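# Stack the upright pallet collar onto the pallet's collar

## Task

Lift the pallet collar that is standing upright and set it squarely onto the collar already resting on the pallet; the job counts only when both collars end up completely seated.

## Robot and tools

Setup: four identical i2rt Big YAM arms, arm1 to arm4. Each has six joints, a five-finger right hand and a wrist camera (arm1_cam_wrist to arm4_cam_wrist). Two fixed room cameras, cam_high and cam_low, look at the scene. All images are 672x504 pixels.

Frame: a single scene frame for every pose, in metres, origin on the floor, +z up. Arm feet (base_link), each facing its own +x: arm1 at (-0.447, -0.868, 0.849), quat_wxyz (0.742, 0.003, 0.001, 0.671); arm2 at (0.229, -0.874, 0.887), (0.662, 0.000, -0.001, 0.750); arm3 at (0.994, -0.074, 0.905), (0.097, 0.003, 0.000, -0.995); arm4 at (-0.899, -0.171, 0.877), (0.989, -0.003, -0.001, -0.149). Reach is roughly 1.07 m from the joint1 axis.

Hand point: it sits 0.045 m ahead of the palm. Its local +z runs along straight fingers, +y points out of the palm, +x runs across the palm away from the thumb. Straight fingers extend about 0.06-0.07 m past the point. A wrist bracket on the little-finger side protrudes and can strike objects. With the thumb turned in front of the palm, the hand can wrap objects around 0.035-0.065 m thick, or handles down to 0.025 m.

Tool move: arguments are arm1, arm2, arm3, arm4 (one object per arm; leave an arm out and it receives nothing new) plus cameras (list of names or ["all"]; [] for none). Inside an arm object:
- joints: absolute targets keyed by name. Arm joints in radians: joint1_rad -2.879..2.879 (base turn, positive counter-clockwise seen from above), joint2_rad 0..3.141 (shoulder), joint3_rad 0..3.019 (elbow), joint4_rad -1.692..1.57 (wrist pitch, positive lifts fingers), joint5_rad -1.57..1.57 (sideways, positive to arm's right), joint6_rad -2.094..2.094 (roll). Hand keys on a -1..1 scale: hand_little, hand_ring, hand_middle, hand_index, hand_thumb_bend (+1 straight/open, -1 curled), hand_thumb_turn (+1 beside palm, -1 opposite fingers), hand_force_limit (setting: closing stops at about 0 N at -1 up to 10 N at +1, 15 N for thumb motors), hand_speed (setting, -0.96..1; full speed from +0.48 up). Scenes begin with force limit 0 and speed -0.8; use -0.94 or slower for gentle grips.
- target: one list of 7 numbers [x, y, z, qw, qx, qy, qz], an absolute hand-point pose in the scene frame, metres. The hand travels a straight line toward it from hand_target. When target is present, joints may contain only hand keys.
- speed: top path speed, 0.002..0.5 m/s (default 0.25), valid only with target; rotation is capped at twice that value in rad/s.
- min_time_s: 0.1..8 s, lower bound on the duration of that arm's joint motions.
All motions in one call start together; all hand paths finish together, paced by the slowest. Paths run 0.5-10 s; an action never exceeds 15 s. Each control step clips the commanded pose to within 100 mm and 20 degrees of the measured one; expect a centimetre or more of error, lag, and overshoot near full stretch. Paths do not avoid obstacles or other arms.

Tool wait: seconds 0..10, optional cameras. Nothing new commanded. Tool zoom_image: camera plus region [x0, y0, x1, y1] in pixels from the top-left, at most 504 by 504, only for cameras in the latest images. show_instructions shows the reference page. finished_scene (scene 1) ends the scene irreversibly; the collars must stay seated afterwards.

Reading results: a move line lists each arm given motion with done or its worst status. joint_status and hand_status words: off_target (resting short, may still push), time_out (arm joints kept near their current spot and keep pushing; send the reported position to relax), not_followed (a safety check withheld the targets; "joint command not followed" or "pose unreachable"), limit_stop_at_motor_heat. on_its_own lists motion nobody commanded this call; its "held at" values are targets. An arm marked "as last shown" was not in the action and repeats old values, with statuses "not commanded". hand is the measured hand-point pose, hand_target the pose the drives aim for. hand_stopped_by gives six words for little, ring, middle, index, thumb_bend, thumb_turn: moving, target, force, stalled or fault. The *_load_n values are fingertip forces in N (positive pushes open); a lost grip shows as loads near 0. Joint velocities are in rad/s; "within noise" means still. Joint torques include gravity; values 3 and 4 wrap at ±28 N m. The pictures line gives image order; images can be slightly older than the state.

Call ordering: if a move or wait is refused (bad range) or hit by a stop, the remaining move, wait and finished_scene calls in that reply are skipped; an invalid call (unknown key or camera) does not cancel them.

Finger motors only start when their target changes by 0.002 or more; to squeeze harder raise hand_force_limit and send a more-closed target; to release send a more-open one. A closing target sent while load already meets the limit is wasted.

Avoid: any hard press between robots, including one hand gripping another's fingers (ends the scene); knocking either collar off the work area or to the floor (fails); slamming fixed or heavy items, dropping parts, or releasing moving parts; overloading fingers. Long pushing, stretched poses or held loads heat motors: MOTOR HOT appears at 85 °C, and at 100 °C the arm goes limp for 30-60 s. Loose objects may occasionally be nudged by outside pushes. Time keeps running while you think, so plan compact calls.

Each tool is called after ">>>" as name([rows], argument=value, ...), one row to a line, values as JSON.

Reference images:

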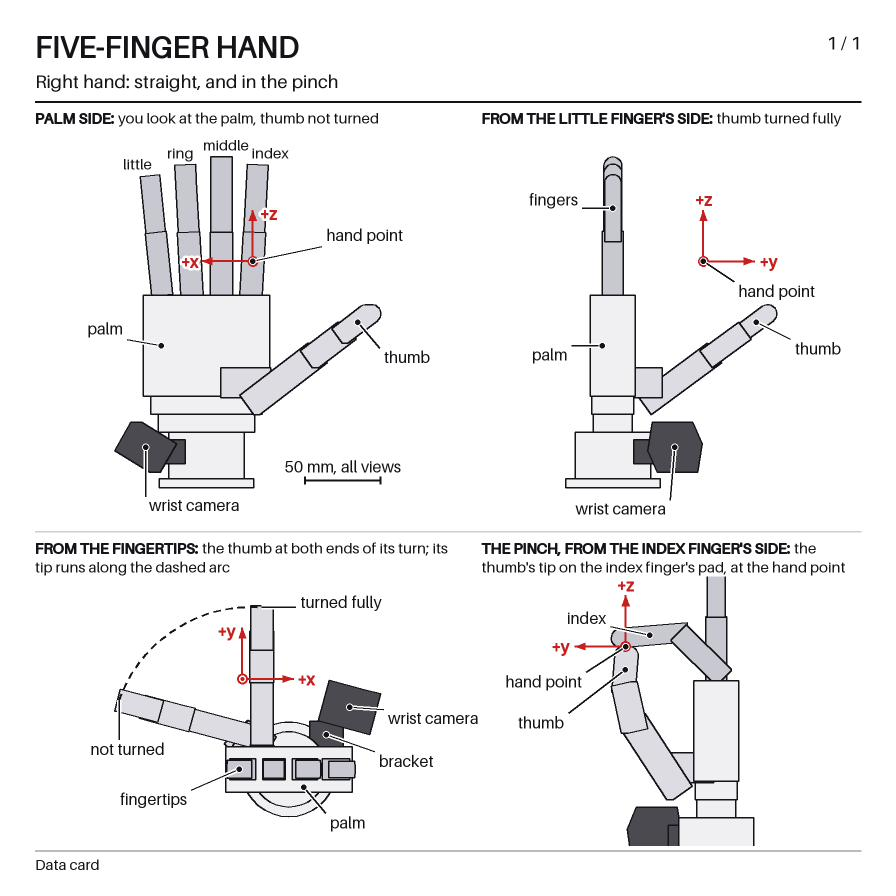

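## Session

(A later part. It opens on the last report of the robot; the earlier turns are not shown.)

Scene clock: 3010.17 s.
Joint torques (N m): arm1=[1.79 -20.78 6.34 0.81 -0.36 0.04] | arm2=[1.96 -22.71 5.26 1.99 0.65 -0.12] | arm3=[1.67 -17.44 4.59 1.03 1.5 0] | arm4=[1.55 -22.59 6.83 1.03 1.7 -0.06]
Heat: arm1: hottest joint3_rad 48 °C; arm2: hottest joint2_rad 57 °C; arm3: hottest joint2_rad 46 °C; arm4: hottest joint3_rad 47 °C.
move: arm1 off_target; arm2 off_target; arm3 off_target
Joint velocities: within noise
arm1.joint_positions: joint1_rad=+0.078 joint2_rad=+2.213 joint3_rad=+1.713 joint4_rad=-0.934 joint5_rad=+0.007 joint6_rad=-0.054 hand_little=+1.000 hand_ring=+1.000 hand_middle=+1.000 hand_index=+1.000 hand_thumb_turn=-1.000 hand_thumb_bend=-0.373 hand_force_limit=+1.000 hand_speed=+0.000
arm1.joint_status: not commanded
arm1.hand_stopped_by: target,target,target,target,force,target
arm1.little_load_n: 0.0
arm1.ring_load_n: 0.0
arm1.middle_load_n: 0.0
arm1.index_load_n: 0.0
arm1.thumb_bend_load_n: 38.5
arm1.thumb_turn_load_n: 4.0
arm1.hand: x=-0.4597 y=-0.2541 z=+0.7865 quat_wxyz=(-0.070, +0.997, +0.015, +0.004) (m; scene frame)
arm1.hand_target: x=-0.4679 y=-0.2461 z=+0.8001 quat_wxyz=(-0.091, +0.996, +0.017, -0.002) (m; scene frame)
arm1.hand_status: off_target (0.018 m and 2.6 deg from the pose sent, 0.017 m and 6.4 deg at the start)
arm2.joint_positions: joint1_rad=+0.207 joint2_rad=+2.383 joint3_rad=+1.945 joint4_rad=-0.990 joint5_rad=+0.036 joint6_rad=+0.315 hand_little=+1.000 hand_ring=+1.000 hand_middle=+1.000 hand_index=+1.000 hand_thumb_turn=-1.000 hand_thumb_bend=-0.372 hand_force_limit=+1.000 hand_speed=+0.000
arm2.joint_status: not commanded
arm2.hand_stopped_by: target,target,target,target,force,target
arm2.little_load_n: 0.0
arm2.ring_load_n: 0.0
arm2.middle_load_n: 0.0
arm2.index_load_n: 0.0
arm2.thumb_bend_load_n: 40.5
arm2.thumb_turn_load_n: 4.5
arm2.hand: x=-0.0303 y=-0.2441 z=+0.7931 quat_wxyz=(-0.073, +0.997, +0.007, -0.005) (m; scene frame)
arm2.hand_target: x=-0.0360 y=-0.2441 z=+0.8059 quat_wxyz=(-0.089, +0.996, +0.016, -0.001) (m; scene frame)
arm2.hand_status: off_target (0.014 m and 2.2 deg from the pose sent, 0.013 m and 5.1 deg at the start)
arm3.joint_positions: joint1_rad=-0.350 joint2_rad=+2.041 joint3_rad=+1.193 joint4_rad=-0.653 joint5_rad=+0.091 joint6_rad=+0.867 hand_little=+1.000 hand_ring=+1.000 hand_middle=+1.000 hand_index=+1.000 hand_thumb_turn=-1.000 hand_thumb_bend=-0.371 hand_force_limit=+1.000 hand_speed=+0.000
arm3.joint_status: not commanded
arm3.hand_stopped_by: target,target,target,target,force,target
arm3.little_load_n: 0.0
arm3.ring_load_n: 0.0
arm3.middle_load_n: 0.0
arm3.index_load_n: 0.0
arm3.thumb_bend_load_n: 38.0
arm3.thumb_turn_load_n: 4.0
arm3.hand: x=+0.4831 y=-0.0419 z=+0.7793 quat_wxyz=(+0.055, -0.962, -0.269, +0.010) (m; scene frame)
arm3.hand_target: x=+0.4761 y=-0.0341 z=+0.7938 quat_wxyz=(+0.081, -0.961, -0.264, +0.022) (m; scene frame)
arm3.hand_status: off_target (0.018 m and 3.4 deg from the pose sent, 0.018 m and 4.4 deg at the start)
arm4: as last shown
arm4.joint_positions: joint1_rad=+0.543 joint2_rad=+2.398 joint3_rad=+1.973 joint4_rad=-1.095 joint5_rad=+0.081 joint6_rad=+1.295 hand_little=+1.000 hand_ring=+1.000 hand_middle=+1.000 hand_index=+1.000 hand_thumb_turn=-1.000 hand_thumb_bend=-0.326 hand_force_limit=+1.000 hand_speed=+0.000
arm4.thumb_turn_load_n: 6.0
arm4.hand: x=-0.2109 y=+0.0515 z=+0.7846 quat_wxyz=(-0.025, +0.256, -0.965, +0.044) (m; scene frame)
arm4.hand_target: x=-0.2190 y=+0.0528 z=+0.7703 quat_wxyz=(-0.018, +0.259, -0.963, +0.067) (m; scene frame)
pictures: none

>>> move(arm4={"target": [-0.219, 0.0530, 0.775, 0.0158, -0.2588, 0.9641, -0.0589], "speed": 0.05}, cameras=["arm1_cam_wrist", "arm2_cam_wrist", "arm3_cam_wrist", "arm4_cam_wrist"])

>>> zoom_image(camera="arm4_cam_wrist", region=[440, 60, 672, 300])

>>> zoom_image(camera="arm3_cam_wrist", region=[260, 160, 460, 420])

>>> zoom_image(camera="arm1_cam_wrist", region=[260, 0, 480, 220])

>>> zoom_image(camera="arm2_cam_wrist", region=[220, 0, 460, 300])

Scene clock: 3041.30 s.
Joint torques (N m): arm1=[1.79 -20.84 6.34 0.8 -0.36 0.04] | arm2=[2.02 -22.77 5.29 1.84 0.65 -0.13] | arm3=[1.14 -16.97 4.72 1.03 1.48 -0.02] | arm4=[1.32 -22.89 7.35 0.47 1.28 -0.09]
Heat: arm1: hottest joint2_rad 46 °C; arm2: hottest joint2_rad 61 °C; arm3: hottest joint2_rad 47 °C; arm4: hottest joint2_rad 50 °C.
move: arm4 off_target
Joint velocities: within noise
arm1, arm2, arm3: as last shown
arm1.joint_positions: joint1_rad=+0.078 joint2_rad=+2.213 joint3_rad=+1.713 joint4_rad=-0.934 joint5_rad=+0.007 joint6_rad=-0.054 hand_little=+1.000 hand_ring=+1.000 hand_middle=+1.000 hand_index=+1.000 hand_thumb_turn=-1.000 hand_thumb_bend=-0.372 hand_force_limit=+1.000 hand_speed=+0.000
arm1.hand: x=-0.4597 y=-0.2541 z=+0.7866 quat_wxyz=(-0.070, +0.997, +0.015, +0.004) (m; scene frame)
arm1.hand_target: x=-0.4679 y=-0.2462 z=+0.8001 quat_wxyz=(-0.091, +0.996, +0.017, -0.002) (m; scene frame)
arm2.joint_positions: joint1_rad=+0.207 joint2_rad=+2.383 joint3_rad=+1.945 joint4_rad=-0.990 joint5_rad=+0.036 joint6_rad=+0.316 hand_little=+1.000 hand_ring=+1.000 hand_middle=+1.000 hand_index=+1.000 hand_thumb_turn=-1.000 hand_thumb_bend=-0.371 hand_force_limit=+1.000 hand_speed=+0.000
arm2.hand: x=-0.0304 y=-0.2438 z=+0.7933 quat_wxyz=(-0.074, +0.997, +0.007, -0.005) (m; scene frame)
arm2.hand_target: x=-0.0360 y=-0.2440 z=+0.8058 quat_wxyz=(-0.089, +0.996, +0.015, -0.001) (m; scene frame)
arm3.joint_positions: joint1_rad=-0.350 joint2_rad=+2.041 joint3_rad=+1.193 joint4_rad=-0.652 joint5_rad=+0.091 joint6_rad=+0.867 hand_little=+1.000 hand_ring=+1.000 hand_middle=+1.000 hand_index=+1.000 hand_thumb_turn=-1.000 hand_thumb_bend=-0.371 hand_force_limit=+1.000 hand_speed=+0.000
arm3.index_load_n: -0.5
arm3.thumb_bend_load_n: 39.0
arm3.hand: x=+0.4829 y=-0.0420 z=+0.7794 quat_wxyz=(+0.055, -0.962, -0.269, +0.010) (m; scene frame)
arm3.hand_target: x=+0.4762 y=-0.0342 z=+0.7939 quat_wxyz=(+0.081, -0.961, -0.264, +0.022) (m; scene frame)
arm4.joint_positions: joint1_rad=+0.543 joint2_rad=+2.397 joint3_rad=+1.973 joint4_rad=-1.095 joint5_rad=+0.076 joint6_rad=+1.294 hand_little=+1.000 hand_ring=+1.000 hand_middle=+1.000 hand_index=+1.000 hand_thumb_turn=-1.000 hand_thumb_bend=-0.326 hand_force_limit=+1.000 hand_speed=+0.000
arm4.joint_status: not commanded
arm4.hand_stopped_by: target,target,target,target,force,target
arm4.little_load_n: 0.0
arm4.ring_load_n: 0.0
arm4.middle_load_n: 0.0
arm4.index_load_n: 0.0
arm4.thumb_bend_load_n: 44.0
arm4.thumb_turn_load_n: 5.0
arm4.hand: x=-0.2112 y=+0.0525 z=+0.7851 quat_wxyz=(-0.025, +0.256, -0.965, +0.041) (m; scene frame)
arm4.hand_target: x=-0.2190 y=+0.0528 z=+0.7752 quat_wxyz=(-0.016, +0.259, -0.964, +0.059) (m; scene frame)
arm4.hand_status: off_target (0.013 m and 2.3 deg from the pose sent, 0.013 m and 2.0 deg at the start)
pictures: arm1_cam_wrist, arm2_cam_wrist, arm3_cam_wrist, arm4_cam_wrist
camera_calibration:
arm1_cam_wrist: T_world_to_cam=[[0.310349, -0.934973, -0.17178, 0.0418457], [-0.794509, -0.354331, 0.493158, -0.85019], [-0.521957, -0.0165701, -0.852811, 0.546318], [0, 0, 0, 1]] pos_world=[-0.403316, -0.253071, 0.892373]
arm2_cam_wrist: T_world_to_cam=[[0.325649, -0.939379, -0.107327, -0.143274], [-0.809172, -0.335614, 0.48229, -0.491184], [-0.489074, -0.0702108, -0.869412, 0.774269], [0, 0, 0, 1]] pos_world=[0.0278795, -0.245075, 0.894675]
arm3_cam_wrist: T_world_to_cam=[[0.702432, -0.704541, -0.10105, -0.289711], [-0.570689, -0.642353, 0.511563, -0.155441], [-0.425327, -0.30167, -0.853283, 0.977484], [0, 0, 0, 1]] pos_world=[0.530544, -0.00908326, 0.884314]
arm4_cam_wrist: T_world_to_cam=[[-0.711852, 0.695313, -0.0990306, -0.113607], [0.562346, 0.648748, 0.512731, -0.320157], [0.420754, 0.309299, -0.852819, 0.862663], [0, 0, 0, 1]] pos_world=[-0.263802, 0.0198735, 0.888599]

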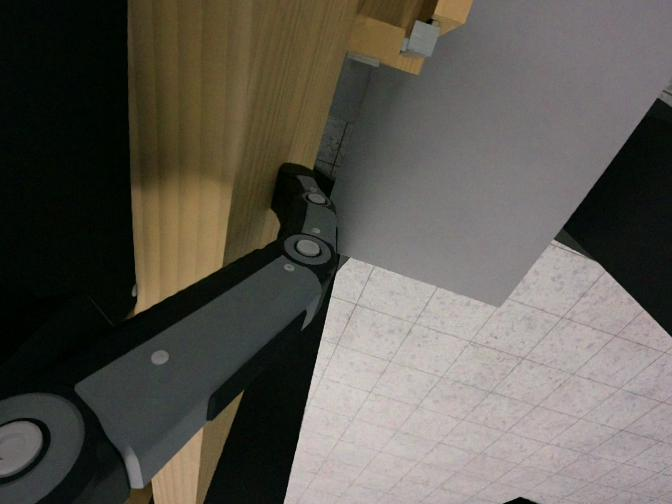

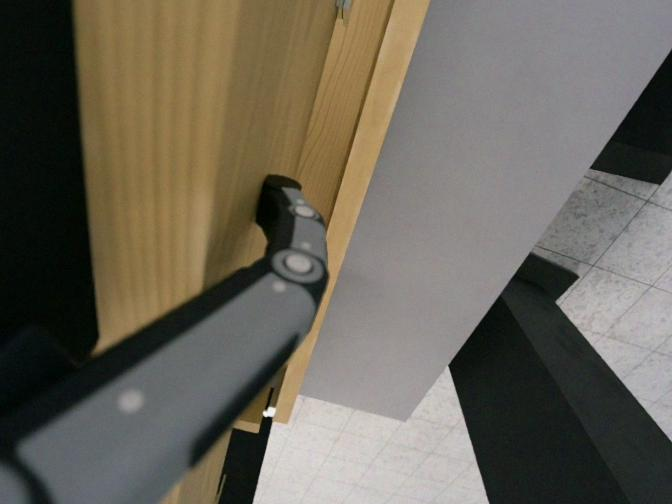

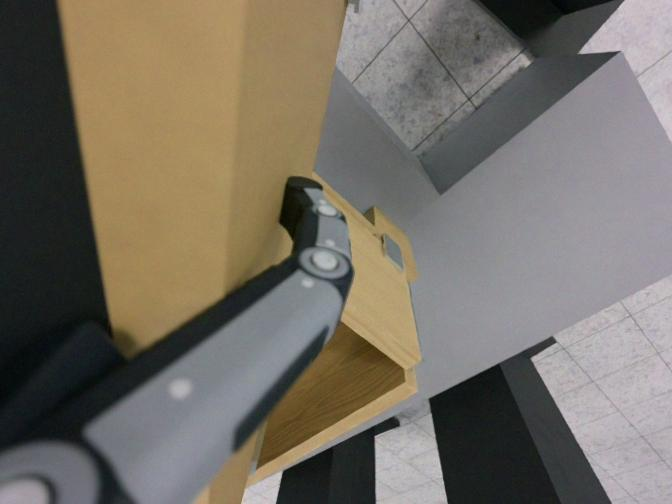

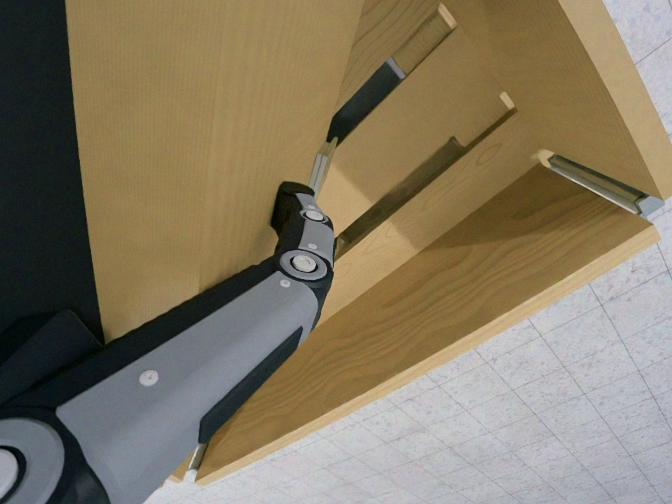

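Scaled by 2.100 from the camera's 672x504 image, which has a finer 960x720 frame.

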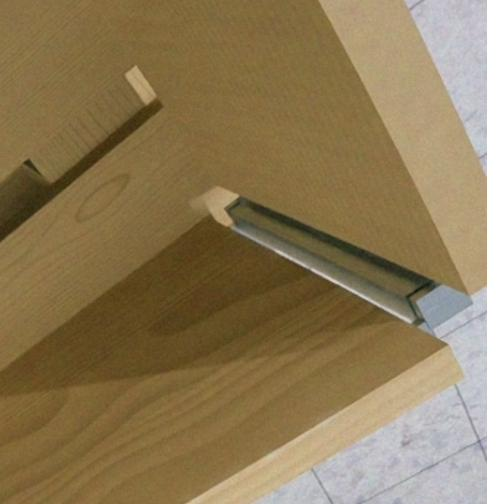

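Scaled by 1.938 from the camera's 672x504 image, which has a finer 960x720 frame.

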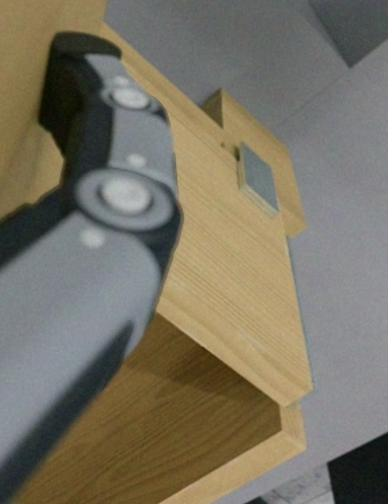

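Scaled by 2.291 from the camera's 672x504 image, which has a finer 960x720 frame.

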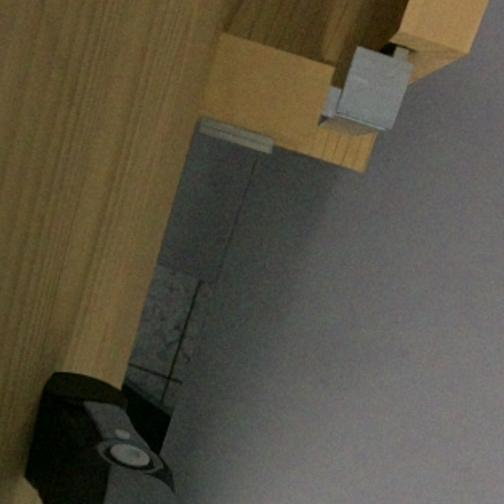

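Scaled by 1.680 from the camera's 672x504 image, which has a finer 960x720 frame.

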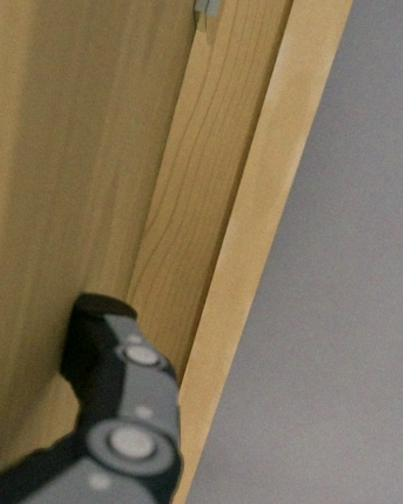

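>>> move(arm1={"joints": {"joint2_rad": 2.018, "joint3_rad": 1.811, "joint4_rad": -1.009}, "min_time_s": 5}, arm2={"joints": {"joint2_rad": 2.174, "joint3_rad": 2.025, "joint4_rad": -1.055}, "min_time_s": 5}, arm3={"joints": {"joint2_rad": 1.788, "joint3_rad": 1.276, "joint4_rad": -0.738}, "min_time_s": 5}, arm4={"joints": {"joint2_rad": 2.156, "joint3_rad": 2.093, "joint4_rad": -1.162}, "min_time_s": 5}, cameras=["arm1_cam_wrist", "arm2_cam_wrist", "arm3_cam_wrist", "arm4_cam_wrist", "cam_low"])

Scene clock: 3116.43 s.
Joint torques (N m): arm1=[1.9 -17.2 9.74 0.44 -0.02 0.08] | arm2=[1.73 -33.03 13.33 1.06 0.18 -0.16] | arm3=[0.38 -15.33 10.74 0.35 0.04 0.01] | arm4=[0.56 -21.07 12.4 0.75 0.13 0.02]
Heat: arm1: hottest joint2_rad 46 °C; arm2: hottest joint2_rad 64 °C; arm3: hottest joint2_rad 46 °C; arm4: hottest joint2_rad 50 °C.
move: arm1 done; arm2 time_out; arm3 done; arm4 done
Joint velocities: within noise
arm1.joint_positions: joint1_rad=+0.078 joint2_rad=+2.011 joint3_rad=+1.789 joint4_rad=-1.013 joint5_rad=-0.002 joint6_rad=-0.057 hand_little=+1.000 hand_ring=+1.000 hand_middle=+1.000 hand_index=+1.000 hand_thumb_turn=-1.000 hand_thumb_bend=-0.387 hand_force_limit=+1.000 hand_speed=+0.000
arm1.joint_status: all done
arm1.hand_stopped_by: target,target,target,target,force,target
arm1.little_load_n: 0.0
arm1.ring_load_n: 0.0
arm1.middle_load_n: 0.0
arm1.index_load_n: 0.0
arm1.thumb_bend_load_n: 0.0
arm1.thumb_turn_load_n: 0.0
arm1.hand: x=-0.4592 y=-0.2212 z=+0.9372 quat_wxyz=(-0.169, +0.986, +0.017, +0.003) (m; scene frame)
arm1.hand_target: x=-0.4667 y=-0.2124 z=+0.9423 quat_wxyz=(-0.178, +0.984, +0.017, +0.001) (m; scene frame)
arm1.hand_status: not commanded
arm2.joint_positions: joint1_rad=+0.211 joint2_rad=+2.346 joint3_rad=+1.945 joint4_rad=-1.055 joint5_rad=+0.049 joint6_rad=+0.319 hand_little=+1.000 hand_ring=+1.000 hand_middle=+1.000 hand_index=+1.000 hand_thumb_turn=-1.000 hand_thumb_bend=-0.371 hand_force_limit=+1.000 hand_speed=+0.000
arm2.joint_status: joint2_rad time_out (moved -0.037 of -0.209); the others done
arm2.hand_stopped_by: target,target,target,target,force,target
arm2.little_load_n: 0.0
arm2.ring_load_n: 0.0
arm2.middle_load_n: 0.0
arm2.index_load_n: 0.0
arm2.thumb_bend_load_n: 30.5
arm2.thumb_turn_load_n: 3.5
arm2.on_its_own: joint2_rad reads +2.346 and still pushes toward +2.174 since a time_out
arm2.hand: x=-0.0275 y=-0.2535 z=+0.8176 quat_wxyz=(-0.062, +0.998, +0.007, +0.006) (m; scene frame)
arm2.hand_target: x=-0.0494 y=-0.2069 z=+0.9647 quat_wxyz=(-0.181, +0.983, +0.013, -0.033) (m; scene frame)
arm2.hand_status: not commanded
arm3.joint_positions: joint1_rad=-0.343 joint2_rad=+1.806 joint3_rad=+1.243 joint4_rad=-0.729 joint5_rad=+0.125 joint6_rad=+0.865 hand_little=+1.000 hand_ring=+1.000 hand_middle=+1.000 hand_index=+1.000 hand_thumb_turn=-1.000 hand_thumb_bend=-0.379 hand_force_limit=+1.000 hand_speed=+0.000
arm3.joint_status: all done
arm3.hand_stopped_by: target,target,target,target,force,target
arm3.little_load_n: 0.0
arm3.ring_load_n: 0.0
arm3.middle_load_n: 0.0
arm3.index_load_n: 0.0
arm3.thumb_bend_load_n: -0.5
arm3.thumb_turn_load_n: 0.0
arm3.hand: x=+0.4339 y=-0.0315 z=+0.9129 quat_wxyz=(+0.114, -0.953, -0.264, +0.098) (m; scene frame)
arm3.hand_target: x=+0.4189 y=-0.0255 z=+0.9347 quat_wxyz=(+0.123, -0.952, -0.255, +0.116) (m; scene frame)
arm3.hand_status: not commanded
arm4.joint_positions: joint1_rad=+0.553 joint2_rad=+2.143 joint3_rad=+2.062 joint4_rad=-1.154 joint5_rad=+0.109 joint6_rad=+1.285 hand_little=+1.000 hand_ring=+1.000 hand_middle=+1.000 hand_index=+1.000 hand_thumb_turn=-1.000 hand_thumb_bend=-0.330 hand_force_limit=+1.000 hand_speed=+0.000
arm4.joint_status: all done
arm4.hand_stopped_by: target,target,target,target,force,target
arm4.little_load_n: -0.5
arm4.ring_load_n: 0.0
arm4.middle_load_n: 0.0
arm4.index_load_n: 0.0
arm4.thumb_bend_load_n: 0.0
arm4.thumb_turn_load_n: 0.0
arm4.hand: x=-0.1685 y=+0.0662 z=+1.0034 quat_wxyz=(-0.166, +0.255, -0.951, +0.059) (m; scene frame)
arm4.hand_target: x=-0.1613 y=+0.0695 z=+1.0081 quat_wxyz=(-0.172, +0.247, -0.952, +0.059) (m; scene frame)
arm4.hand_status: not commanded
pictures: arm1_cam_wrist, arm2_cam_wrist, arm3_cam_wrist, arm4_cam_wrist, cam_low
camera_calibration:
arm1_cam_wrist: T_world_to_cam=[[0.313175, -0.88139, -0.353657, 0.281928], [-0.791494, -0.448032, 0.415697, -0.85912], [-0.524841, 0.149731, -0.837928, 0.697106], [0, 0, 0, 1]] pos_world=[-0.402412, -0.240803, 1.04096]
arm2_cam_wrist: T_world_to_cam=[[0.326712, -0.941816, -0.0790007, -0.174374], [-0.819731, -0.323979, 0.472312, -0.492962], [-0.470425, -0.0895505, -0.877884, 0.798729], [0, 0, 0, 1]] pos_world=[0.028616, -0.252411, 0.920247]
arm3_cam_wrist: T_world_to_cam=[[0.665943, -0.68943, -0.284968, -0.0500778], [-0.45892, -0.679763, 0.572114, -0.349883], [-0.588143, -0.250218, -0.769076, 1.06912], [0, 0, 0, 1]] pos_world=[0.501578, -0.00484862, 1.00814]
arm4_cam_wrist: T_world_to_cam=[[-0.670053, 0.691224, -0.270627, 0.108401], [0.383337, 0.634405, 0.671254, -0.653331], [0.635674, 0.346034, -0.690057, 0.897104], [0, 0, 0, 1]] pos_world=[-0.247185, 0.0291194, 1.08694]

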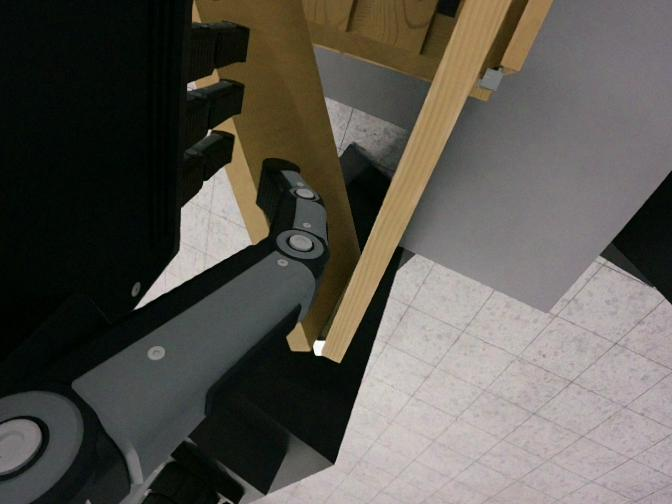

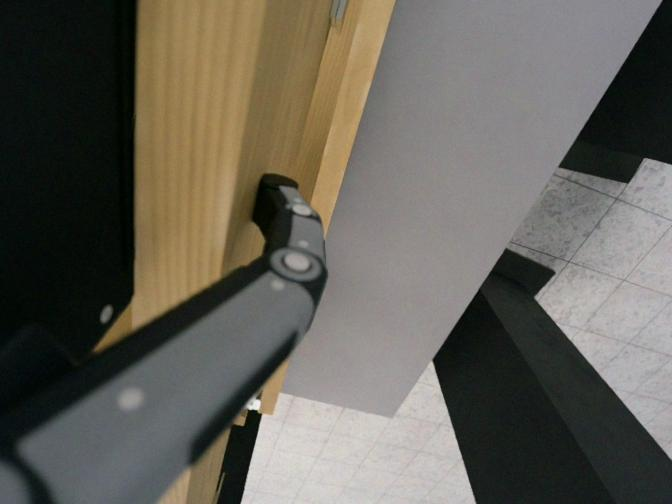

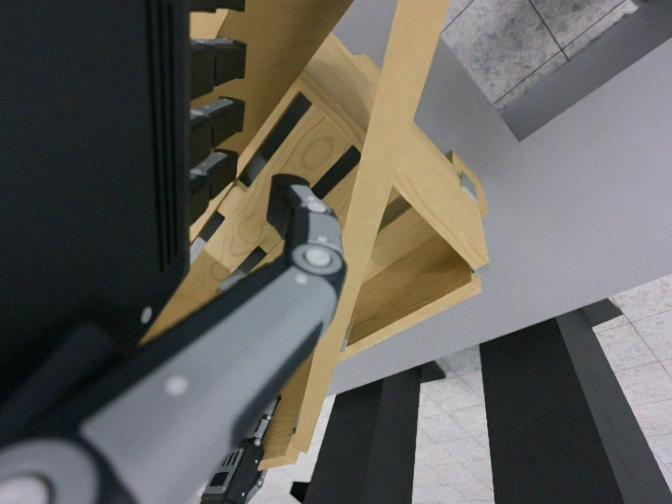

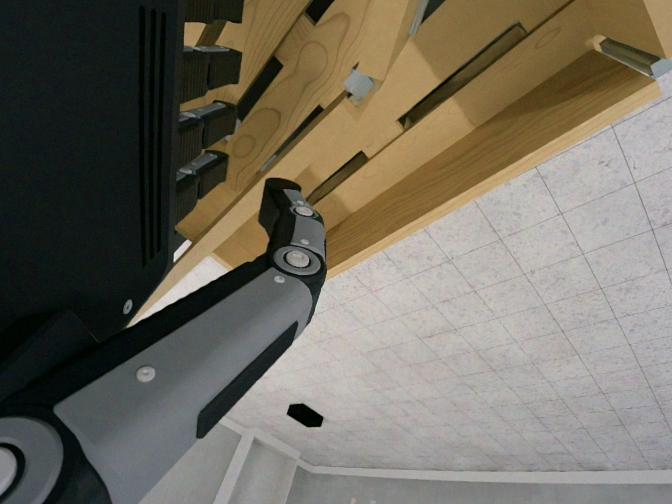

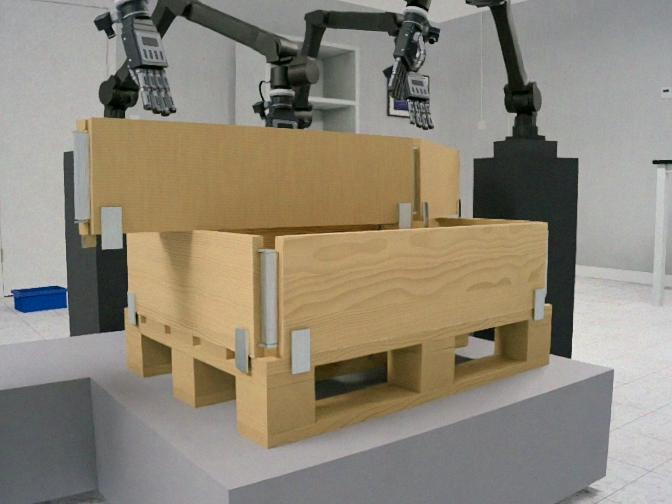

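>>> move(arm2={"joints": {"joint2_rad": 2.36, "joint3_rad": 1.935, "joint4_rad": -0.99}, "min_time_s": 3}, cameras=["arm1_cam_wrist", "arm2_cam_wrist", "arm3_cam_wrist", "arm4_cam_wrist", "cam_low", "cam_high"])

>>> zoom_image(camera="cam_high", region=[270, 160, 430, 330])

Scene clock: 3204.00 s.
Joint torques (N m): arm1=[1.9 -17.2 9.77 0.44 -0.03 0.07] | arm2=[1.61 -19.66 7.3 2.88 0.2 -0.14] | arm3=[0.67 -15.15 10.77 0.54 0.06 0.04] | arm4=[0.5 -21.01 12.4 0.73 0.13 0.02]
Heat: arm1: hottest joint3_rad 56 °C; arm2: hottest joint2_rad 84 °C; arm3: hottest joint2_rad 43 °C; arm4: hottest joint3_rad 56 °C. Fold robot arm2 in close to its base, or ease its load, before you think long.
move: arm2 done
MOTOR HOT: the motor of arm2's joint2_rad reports 84 °C; the controller stops that arm at 100 °C. To cool a motor, set the load down, stop pushing, or move to a pose that needs little force.
Joint velocities: within noise
arm1, arm3, arm4: as last shown
arm1.ring_load_n: 0.5
arm2.joint_positions: joint1_rad=+0.211 joint2_rad=+2.349 joint3_rad=+1.930 joint4_rad=-1.035 joint5_rad=+0.049 joint6_rad=+0.318 hand_little=+1.000 hand_ring=+1.000 hand_middle=+1.000 hand_index=+1.000 hand_thumb_turn=-1.000 hand_thumb_bend=-0.371 hand_force_limit=+1.000 hand_speed=+0.000
arm2.joint_status: all done
arm2.hand_stopped_by: target,target,target,target,force,target
arm2.little_load_n: 0.0
arm2.ring_load_n: 0.0
arm2.middle_load_n: 0.0
arm2.index_load_n: 0.0
arm2.thumb_bend_load_n: 33.5
arm2.thumb_turn_load_n: 4.0
arm2.hand: x=-0.0270 y=-0.2549 z=+0.8102 quat_wxyz=(-0.063, +0.998, +0.007, +0.005) (m; scene frame)
arm2.hand_target: x=-0.0352 y=-0.2458 z=+0.8042 quat_wxyz=(-0.083, +0.996, +0.016, +0.001) (m; scene frame)
arm2.hand_status: not commanded
arm3.middle_load_n: -0.5
arm3.thumb_bend_load_n: 0.0
arm4.little_load_n: 0.0
arm4.thumb_turn_load_n: 0.5
pictures: arm1_cam_wrist, arm2_cam_wrist, arm3_cam_wrist, arm4_cam_wrist, cam_high, cam_low
camera_calibration:
arm1_cam_wrist: T_world_to_cam=[[0.313175, -0.88139, -0.353657, 0.281928], [-0.791494, -0.448032, 0.415697, -0.85912], [-0.524841, 0.149731, -0.837928, 0.697106], [0, 0, 0, 1]] pos_world=[-0.402412, -0.240803, 1.04096]
arm2_cam_wrist: T_world_to_cam=[[0.327844, -0.941235, -0.0812132, -0.174508], [-0.818661, -0.325946, 0.472815, -0.490512], [-0.471501, -0.0885235, -0.877411, 0.792095], [0, 0, 0, 1]] pos_world=[0.0291215, -0.254014, 0.912742]
arm3_cam_wrist: T_world_to_cam=[[0.665943, -0.68943, -0.284968, -0.0500778], [-0.45892, -0.679763, 0.572114, -0.349883], [-0.588143, -0.250218, -0.769076, 1.06912], [0, 0, 0, 1]] pos_world=[0.501578, -0.00484862, 1.00814]
arm4_cam_wrist: T_world_to_cam=[[-0.670053, 0.691224, -0.270627, 0.108401], [0.383337, 0.634405, 0.671254, -0.653331], [0.635674, 0.346034, -0.690057, 0.897104], [0, 0, 0, 1]] pos_world=[-0.247185, 0.0291194, 1.08694]

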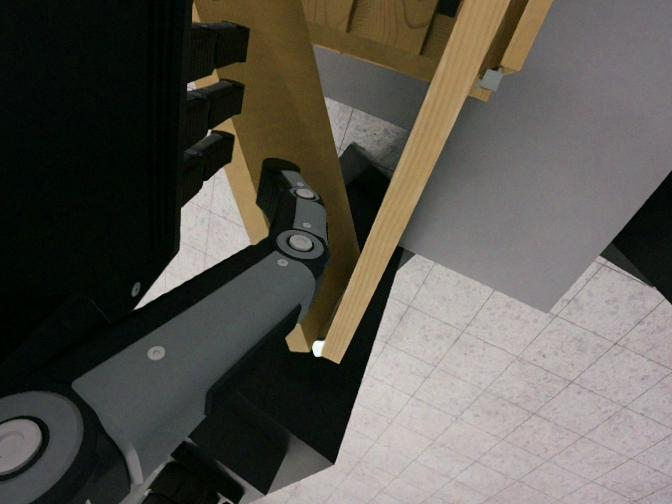

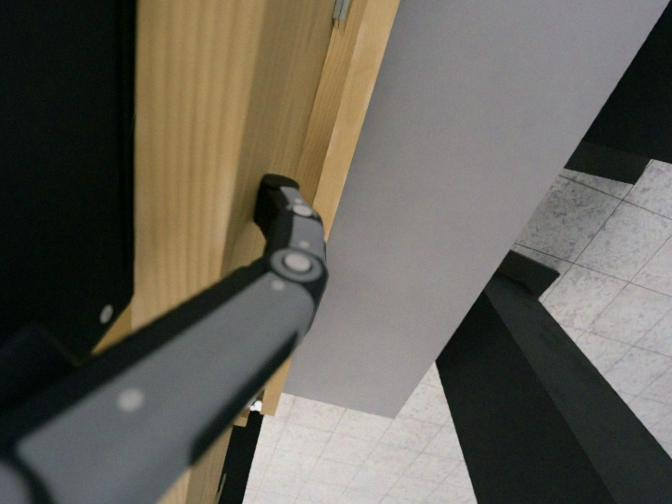

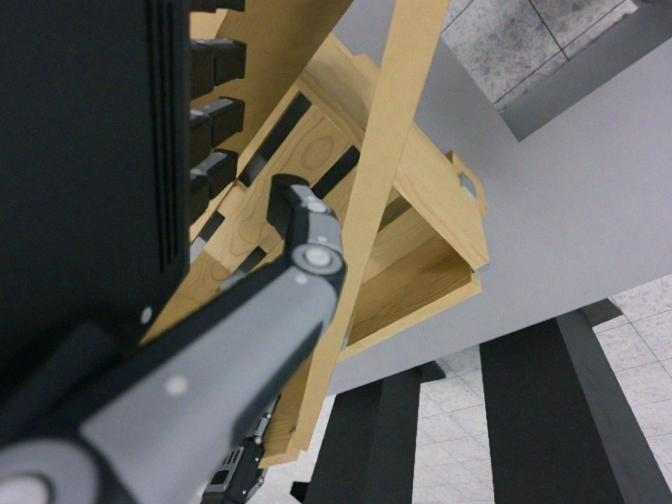

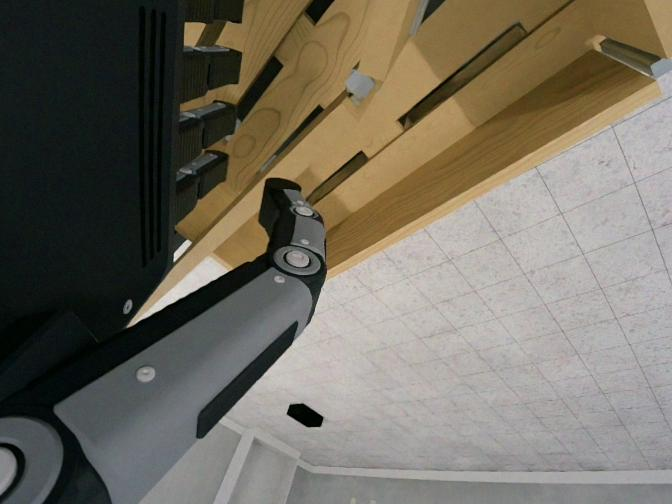

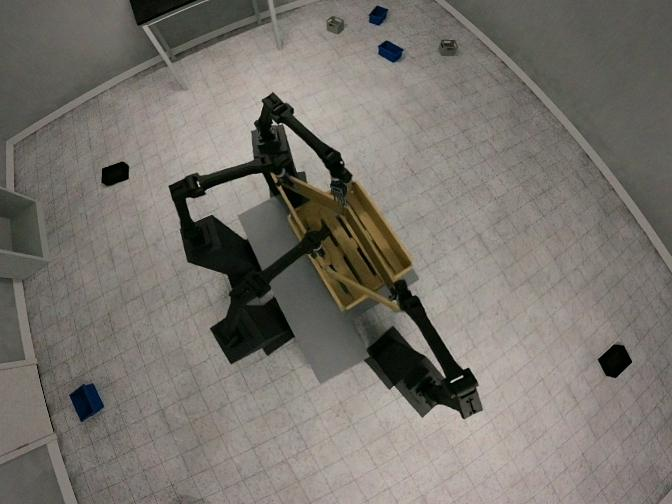

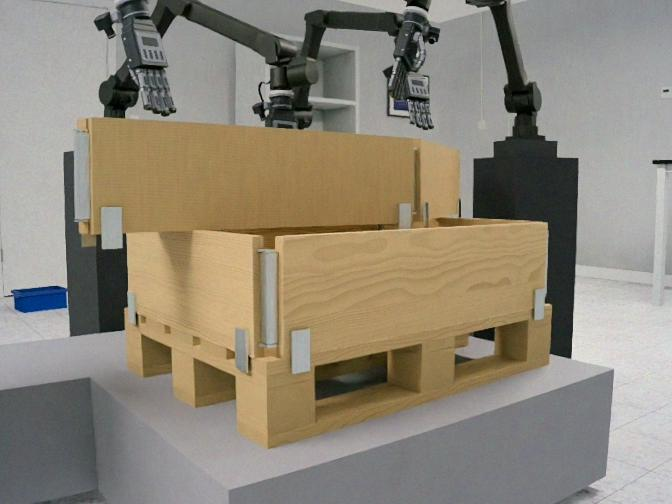

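Scaled by 2.965 from the camera's 672x504 image, which has a finer 960x720 frame.

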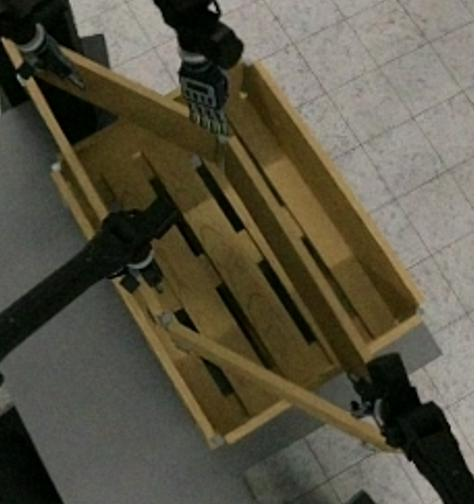

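>>> move(arm2={"joints": {"hand_thumb_bend": 1.0, "hand_speed": 0.2}}, arm1={"joints": {"hand_thumb_bend": 1.0, "hand_speed": 0.3}}, arm3={"joints": {"hand_thumb_bend": 1.0, "hand_speed": 0.3}}, arm4={"joints": {"hand_thumb_bend": 1.0, "hand_speed": 0.3}})

>>> move(arm2={"target": [-0.020, -0.235, 0.960, -0.0436, 0.99896, 0.01308, -0.00057], "speed": 0.2})

Scene clock: 3212.30 s.
Joint torques (N m): arm1=[1.9 -17.2 9.73 0.44 -0.03 0.08] | arm2=[1.85 -19.6 7.42 1.58 0.13 -0.14] | arm3=[1.14 -15.09 10.76 0.4 0.04 0.01] | arm4=[0.56 -21.01 12.4 0.72 0.12 0.02]
Heat: arm1: hottest joint3_rad 56 °C; arm2: hottest joint2_rad 78 °C; arm3: hottest joint2_rad 43 °C; arm4: hottest joint3_rad 56 °C.
move: arm1 done; arm2 done; arm3 done; arm4 done
MOTOR HOT: cleared for the motors of arm2.
Joint velocities: within noise
arm1.joint_positions: joint1_rad=+0.078 joint2_rad=+2.011 joint3_rad=+1.789 joint4_rad=-1.013 joint5_rad=-0.002 joint6_rad=-0.057 hand_little=+1.000 hand_ring=+1.000 hand_middle=+1.000 hand_index=+1.000 hand_thumb_turn=-1.000 hand_thumb_bend=+1.000 hand_force_limit=+1.000 hand_speed=+0.300
arm1.joint_status: all done
arm1.hand_stopped_by: target,target,target,target,target,target
arm1.little_load_n: 0.0
arm1.ring_load_n: 0.0
arm1.middle_load_n: 0.0
arm1.index_load_n: 0.0
arm1.thumb_bend_load_n: 0.0
arm1.thumb_turn_load_n: 0.0
arm1.hand: x=-0.4592 y=-0.2212 z=+0.9372 quat_wxyz=(-0.169, +0.986, +0.016, +0.003) (m; scene frame)
arm1.hand_target: x=-0.4667 y=-0.2124 z=+0.9423 quat_wxyz=(-0.178, +0.984, +0.017, +0.001) (m; scene frame)
arm1.hand_status: not commanded
arm2.joint_positions: joint1_rad=+0.211 joint2_rad=+2.349 joint3_rad=+1.930 joint4_rad=-1.001 joint5_rad=+0.051 joint6_rad=+0.318 hand_little=+1.000 hand_ring=+1.000 hand_middle=+1.000 hand_index=+1.000 hand_thumb_turn=-1.000 hand_thumb_bend=+1.000 hand_force_limit=+1.000 hand_speed=+0.200
arm2.joint_status: all done
arm2.hand_stopped_by: target,target,target,target,target,target
arm2.little_load_n: 0.0
arm2.ring_load_n: 0.0
arm2.middle_load_n: 0.5
arm2.index_load_n: 0.0
arm2.thumb_bend_load_n: 0.0
arm2.thumb_turn_load_n: 0.5
arm2.hand: x=-0.0297 y=-0.2461 z=+0.8097 quat_wxyz=(-0.080, +0.997, +0.007, +0.001) (m; scene frame)
arm2.hand_target: x=-0.0352 y=-0.2457 z=+0.8042 quat_wxyz=(-0.083, +0.996, +0.016, +0.001) (m; scene frame)
arm2.hand_status: not commanded
arm3.joint_positions: joint1_rad=-0.343 joint2_rad=+1.806 joint3_rad=+1.243 joint4_rad=-0.729 joint5_rad=+0.125 joint6_rad=+0.866 hand_little=+1.000 hand_ring=+1.000 hand_middle=+1.000 hand_index=+1.000 hand_thumb_turn=-1.000 hand_thumb_bend=+1.000 hand_force_limit=+1.000 hand_speed=+0.300
arm3.joint_status: all done
arm3.hand_stopped_by: target,target,target,target,target,target
arm3.little_load_n: 0.0
arm3.ring_load_n: 0.0
arm3.middle_load_n: 0.0
arm3.index_load_n: 0.0
arm3.thumb_bend_load_n: 0.0
arm3.thumb_turn_load_n: 0.0
arm3.hand: x=+0.4338 y=-0.0315 z=+0.9129 quat_wxyz=(+0.113, -0.953, -0.264, +0.098) (m; scene frame)
arm3.hand_target: x=+0.4189 y=-0.0255 z=+0.9347 quat_wxyz=(+0.123, -0.952, -0.255, +0.116) (m; scene frame)
arm3.hand_status: not commanded
arm4.joint_positions: joint1_rad=+0.553 joint2_rad=+2.143 joint3_rad=+2.062 joint4_rad=-1.154 joint5_rad=+0.109 joint6_rad=+1.285 hand_little=+1.000 hand_ring=+1.000 hand_middle=+1.000 hand_index=+1.000 hand_thumb_turn=-1.000 hand_thumb_bend=+1.000 hand_force_limit=+1.000 hand_speed=+0.300
arm4.joint_status: all done
arm4.hand_stopped_by: target,target,target,target,target,target
arm4.little_load_n: 0.0
arm4.ring_load_n: 0.0
arm4.middle_load_n: 0.0
arm4.index_load_n: 0.0
arm4.thumb_bend_load_n: 0.0
arm4.thumb_turn_load_n: 0.0
arm4.hand: x=-0.1684 y=+0.0662 z=+1.0035 quat_wxyz=(-0.166, +0.254, -0.951, +0.059) (m; scene frame)
arm4.hand_target: x=-0.1613 y=+0.0695 z=+1.0082 quat_wxyz=(-0.172, +0.247, -0.952, +0.059) (m; scene frame)
arm4.hand_status: not commanded
pictures: none

Scene clock: 3214.00 s.
Joint torques (N m): arm1=[1.85 -17.2 9.74 0.46 -0.02 0.08] | arm2=[-0.21 -19.6 11.58 0.65 -0.1 -0.14] | arm3=[1.32 -15.03 10.65 0.42 0.09 0.01] | arm4=[0.56 -21.07 12.37 0.73 0.12 0.01]
Heat: arm1: hottest joint3_rad 56 °C; arm2: hottest joint2_rad 77 °C; arm3: hottest joint2_rad 43 °C; arm4: hottest joint3_rad 56 °C.
move: arm2 off_target
Joint velocities: within noise
arm1, arm3, arm4: as last shown
arm2.joint_positions: joint1_rad=+0.202 joint2_rad=+2.302 joint3_rad=+2.222 joint4_rad=-1.430 joint5_rad=+0.026 joint6_rad=+0.293 hand_little=+1.000 hand_ring=+1.000 hand_middle=+1.000 hand_index=+1.000 hand_thumb_turn=-1.000 hand_thumb_bend=+1.000 hand_force_limit=+1.000 hand_speed=+0.200
arm2.joint_status: not commanded
arm2.hand_stopped_by: target,target,target,target,target,target
arm2.little_load_n: 0.0
arm2.ring_load_n: 0.0
arm2.middle_load_n: 0.0
arm2.index_load_n: 0.0
arm2.thumb_bend_load_n: 0.0
arm2.thumb_turn_load_n: 0.0
arm2.hand: x=-0.0261 y=-0.2496 z=+0.9515 quat_wxyz=(-0.033, +0.999, +0.016, +0.004) (m; scene frame)
arm2.hand_target: x=-0.0197 y=-0.2356 z=+0.9602 quat_wxyz=(-0.044, +0.999, +0.013, -0.001) (m; scene frame)
arm2.hand_status: off_target (0.018 m and 1.4 deg from the pose sent, 0.151 m and 4.2 deg at the start)
arm3.thumb_bend_load_n: -0.5
pictures: none

>>> move(arm1={"joints": {"joint1_rad": -0.1, "joint2_rad": 1.35, "joint3_rad": 0.60, "joint4_rad": -0.74, "joint5_rad": 0.0, "joint6_rad": -0.24}, "min_time_s": 3}, arm2={"joints": {"joint1_rad": 0.35, "joint2_rad": 1.58, "joint3_rad": 0.70, "joint4_rad": -0.65, "joint5_rad": 0.0, "joint6_rad": 0.45}, "min_time_s": 3}, cameras=["cam_high", "cam_low", "arm3_cam_wrist", "arm4_cam_wrist"])

>>> zoom_image(camera="cam_high", region=[270, 160, 430, 330])

Scene clock: 3228.03 s.
Joint torques (N m): arm1=[-0.67 -6.42 5.76 0.23 0.11 -0.11] | arm2=[2.26 -9 3.82 1.43 -0.11 0.02] | arm3=[1.14 -15.15 10.61 0.39 0.06 0.01] | arm4=[0.56 -21.01 12.38 0.75 0.12 0.01]
Heat: arm1: hottest joint3_rad 56 °C; arm2: hottest joint2_rad 70 °C; arm3: hottest joint2_rad 43 °C; arm4: hottest joint3_rad 56 °C.
move: arm1 done; arm2 done
Joint velocities: within noise
arm1.joint_positions: joint1_rad=-0.083 joint2_rad=+1.361 joint3_rad=+0.599 joint4_rad=-0.750 joint5_rad=-0.002 joint6_rad=-0.231 hand_little=+1.000 hand_ring=+1.000 hand_middle=+1.000 hand_index=+1.000 hand_thumb_turn=-1.000 hand_thumb_bend=+1.000 hand_force_limit=+1.000 hand_speed=+0.300
arm1.joint_status: all done
arm1.hand_stopped_by: target,target,target,target,target,target
arm1.little_load_n: 0.0
arm1.ring_load_n: 0.0
arm1.middle_load_n: 0.0
arm1.index_load_n: 0.0
arm1.thumb_bend_load_n: 0.0
arm1.thumb_turn_load_n: 0.0
arm1.hand: x=-0.4202 y=-0.6335 z=+0.8292 quat_wxyz=(-0.031, +0.999, +0.023, +0.003) (m; scene frame)
arm1.hand_target: x=-0.4145 y=-0.6296 z=+0.8313 quat_wxyz=(-0.041, +0.999, +0.020, +0.006) (m; scene frame)
arm1.hand_status: not commanded
arm2.joint_positions: joint1_rad=+0.334 joint2_rad=+1.595 joint3_rad=+0.711 joint4_rad=-0.662 joint5_rad=+0.003 joint6_rad=+0.440 hand_little=+1.000 hand_ring=+1.000 hand_middle=+1.000 hand_index=+1.000 hand_thumb_turn=-1.000 hand_thumb_bend=+1.000 hand_force_limit=+1.000 hand_speed=+0.200
arm2.joint_status: all done
arm2.hand_stopped_by: target,target,target,target,target,target
arm2.little_load_n: 0.0
arm2.ring_load_n: 0.0
arm2.middle_load_n: 0.0
arm2.index_load_n: 0.0
arm2.thumb_bend_load_n: 0.0
arm2.thumb_turn_load_n: 0.0
arm2.hand: x=+0.0465 y=-0.6228 z=+0.8299 quat_wxyz=(-0.012, +1.000, +0.009, -0.003) (m; scene frame)
arm2.hand_target: x=+0.0414 y=-0.6259 z=+0.8317 quat_wxyz=(-0.019, +1.000, +0.012, -0.008) (m; scene frame)
arm2.hand_status: not commanded
arm3, arm4: as last shown
arm3.thumb_bend_load_n: 0.0
pictures: arm3_cam_wrist, arm4_cam_wrist, cam_high, cam_low
camera_calibration:
arm3_cam_wrist: T_world_to_cam=[[0.665408, -0.689942, -0.284978, -0.0498732], [-0.459311, -0.679357, 0.572283, -0.349923], [-0.588444, -0.249908, -0.768947, 1.06912], [0, 0, 0, 1]] pos_world=[0.50158, -0.00495053, 1.00814]
arm4_cam_wrist: T_world_to_cam=[[-0.669588, 0.691731, -0.270482, 0.108341], [0.383768, 0.634009, 0.671383, -0.653354], [0.635904, 0.345748, -0.689989, 0.897094], [0, 0, 0, 1]] pos_world=[-0.247186, 0.0291213, 1.08694]

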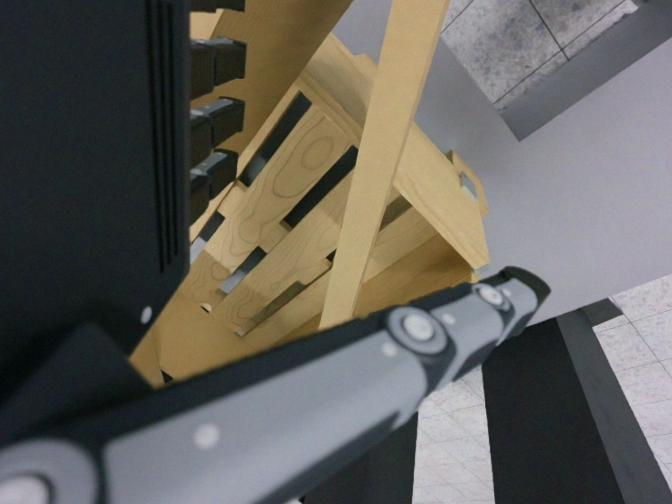

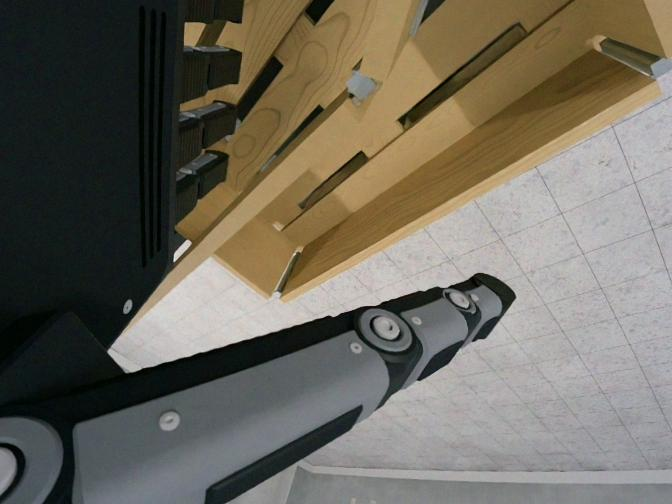

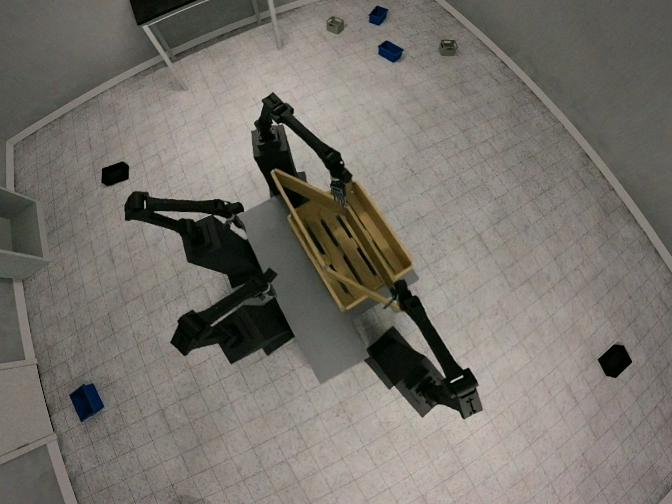

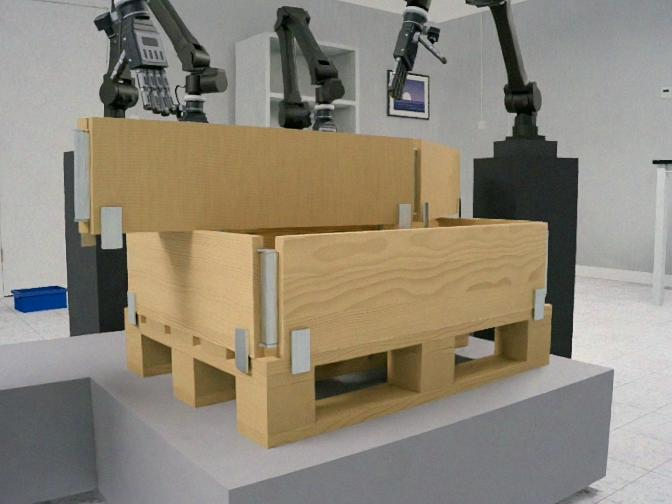

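Scaled by 2.965 from the camera's 672x504 image, which has a finer 960x720 frame.

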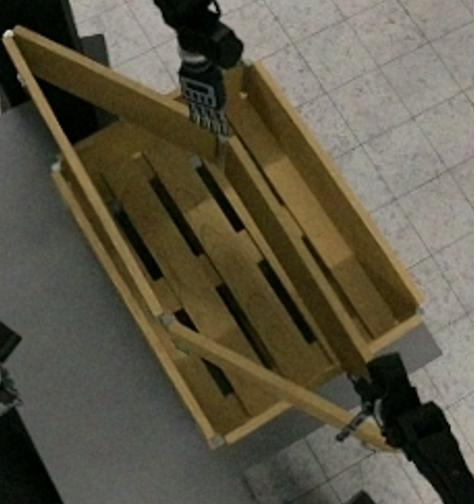

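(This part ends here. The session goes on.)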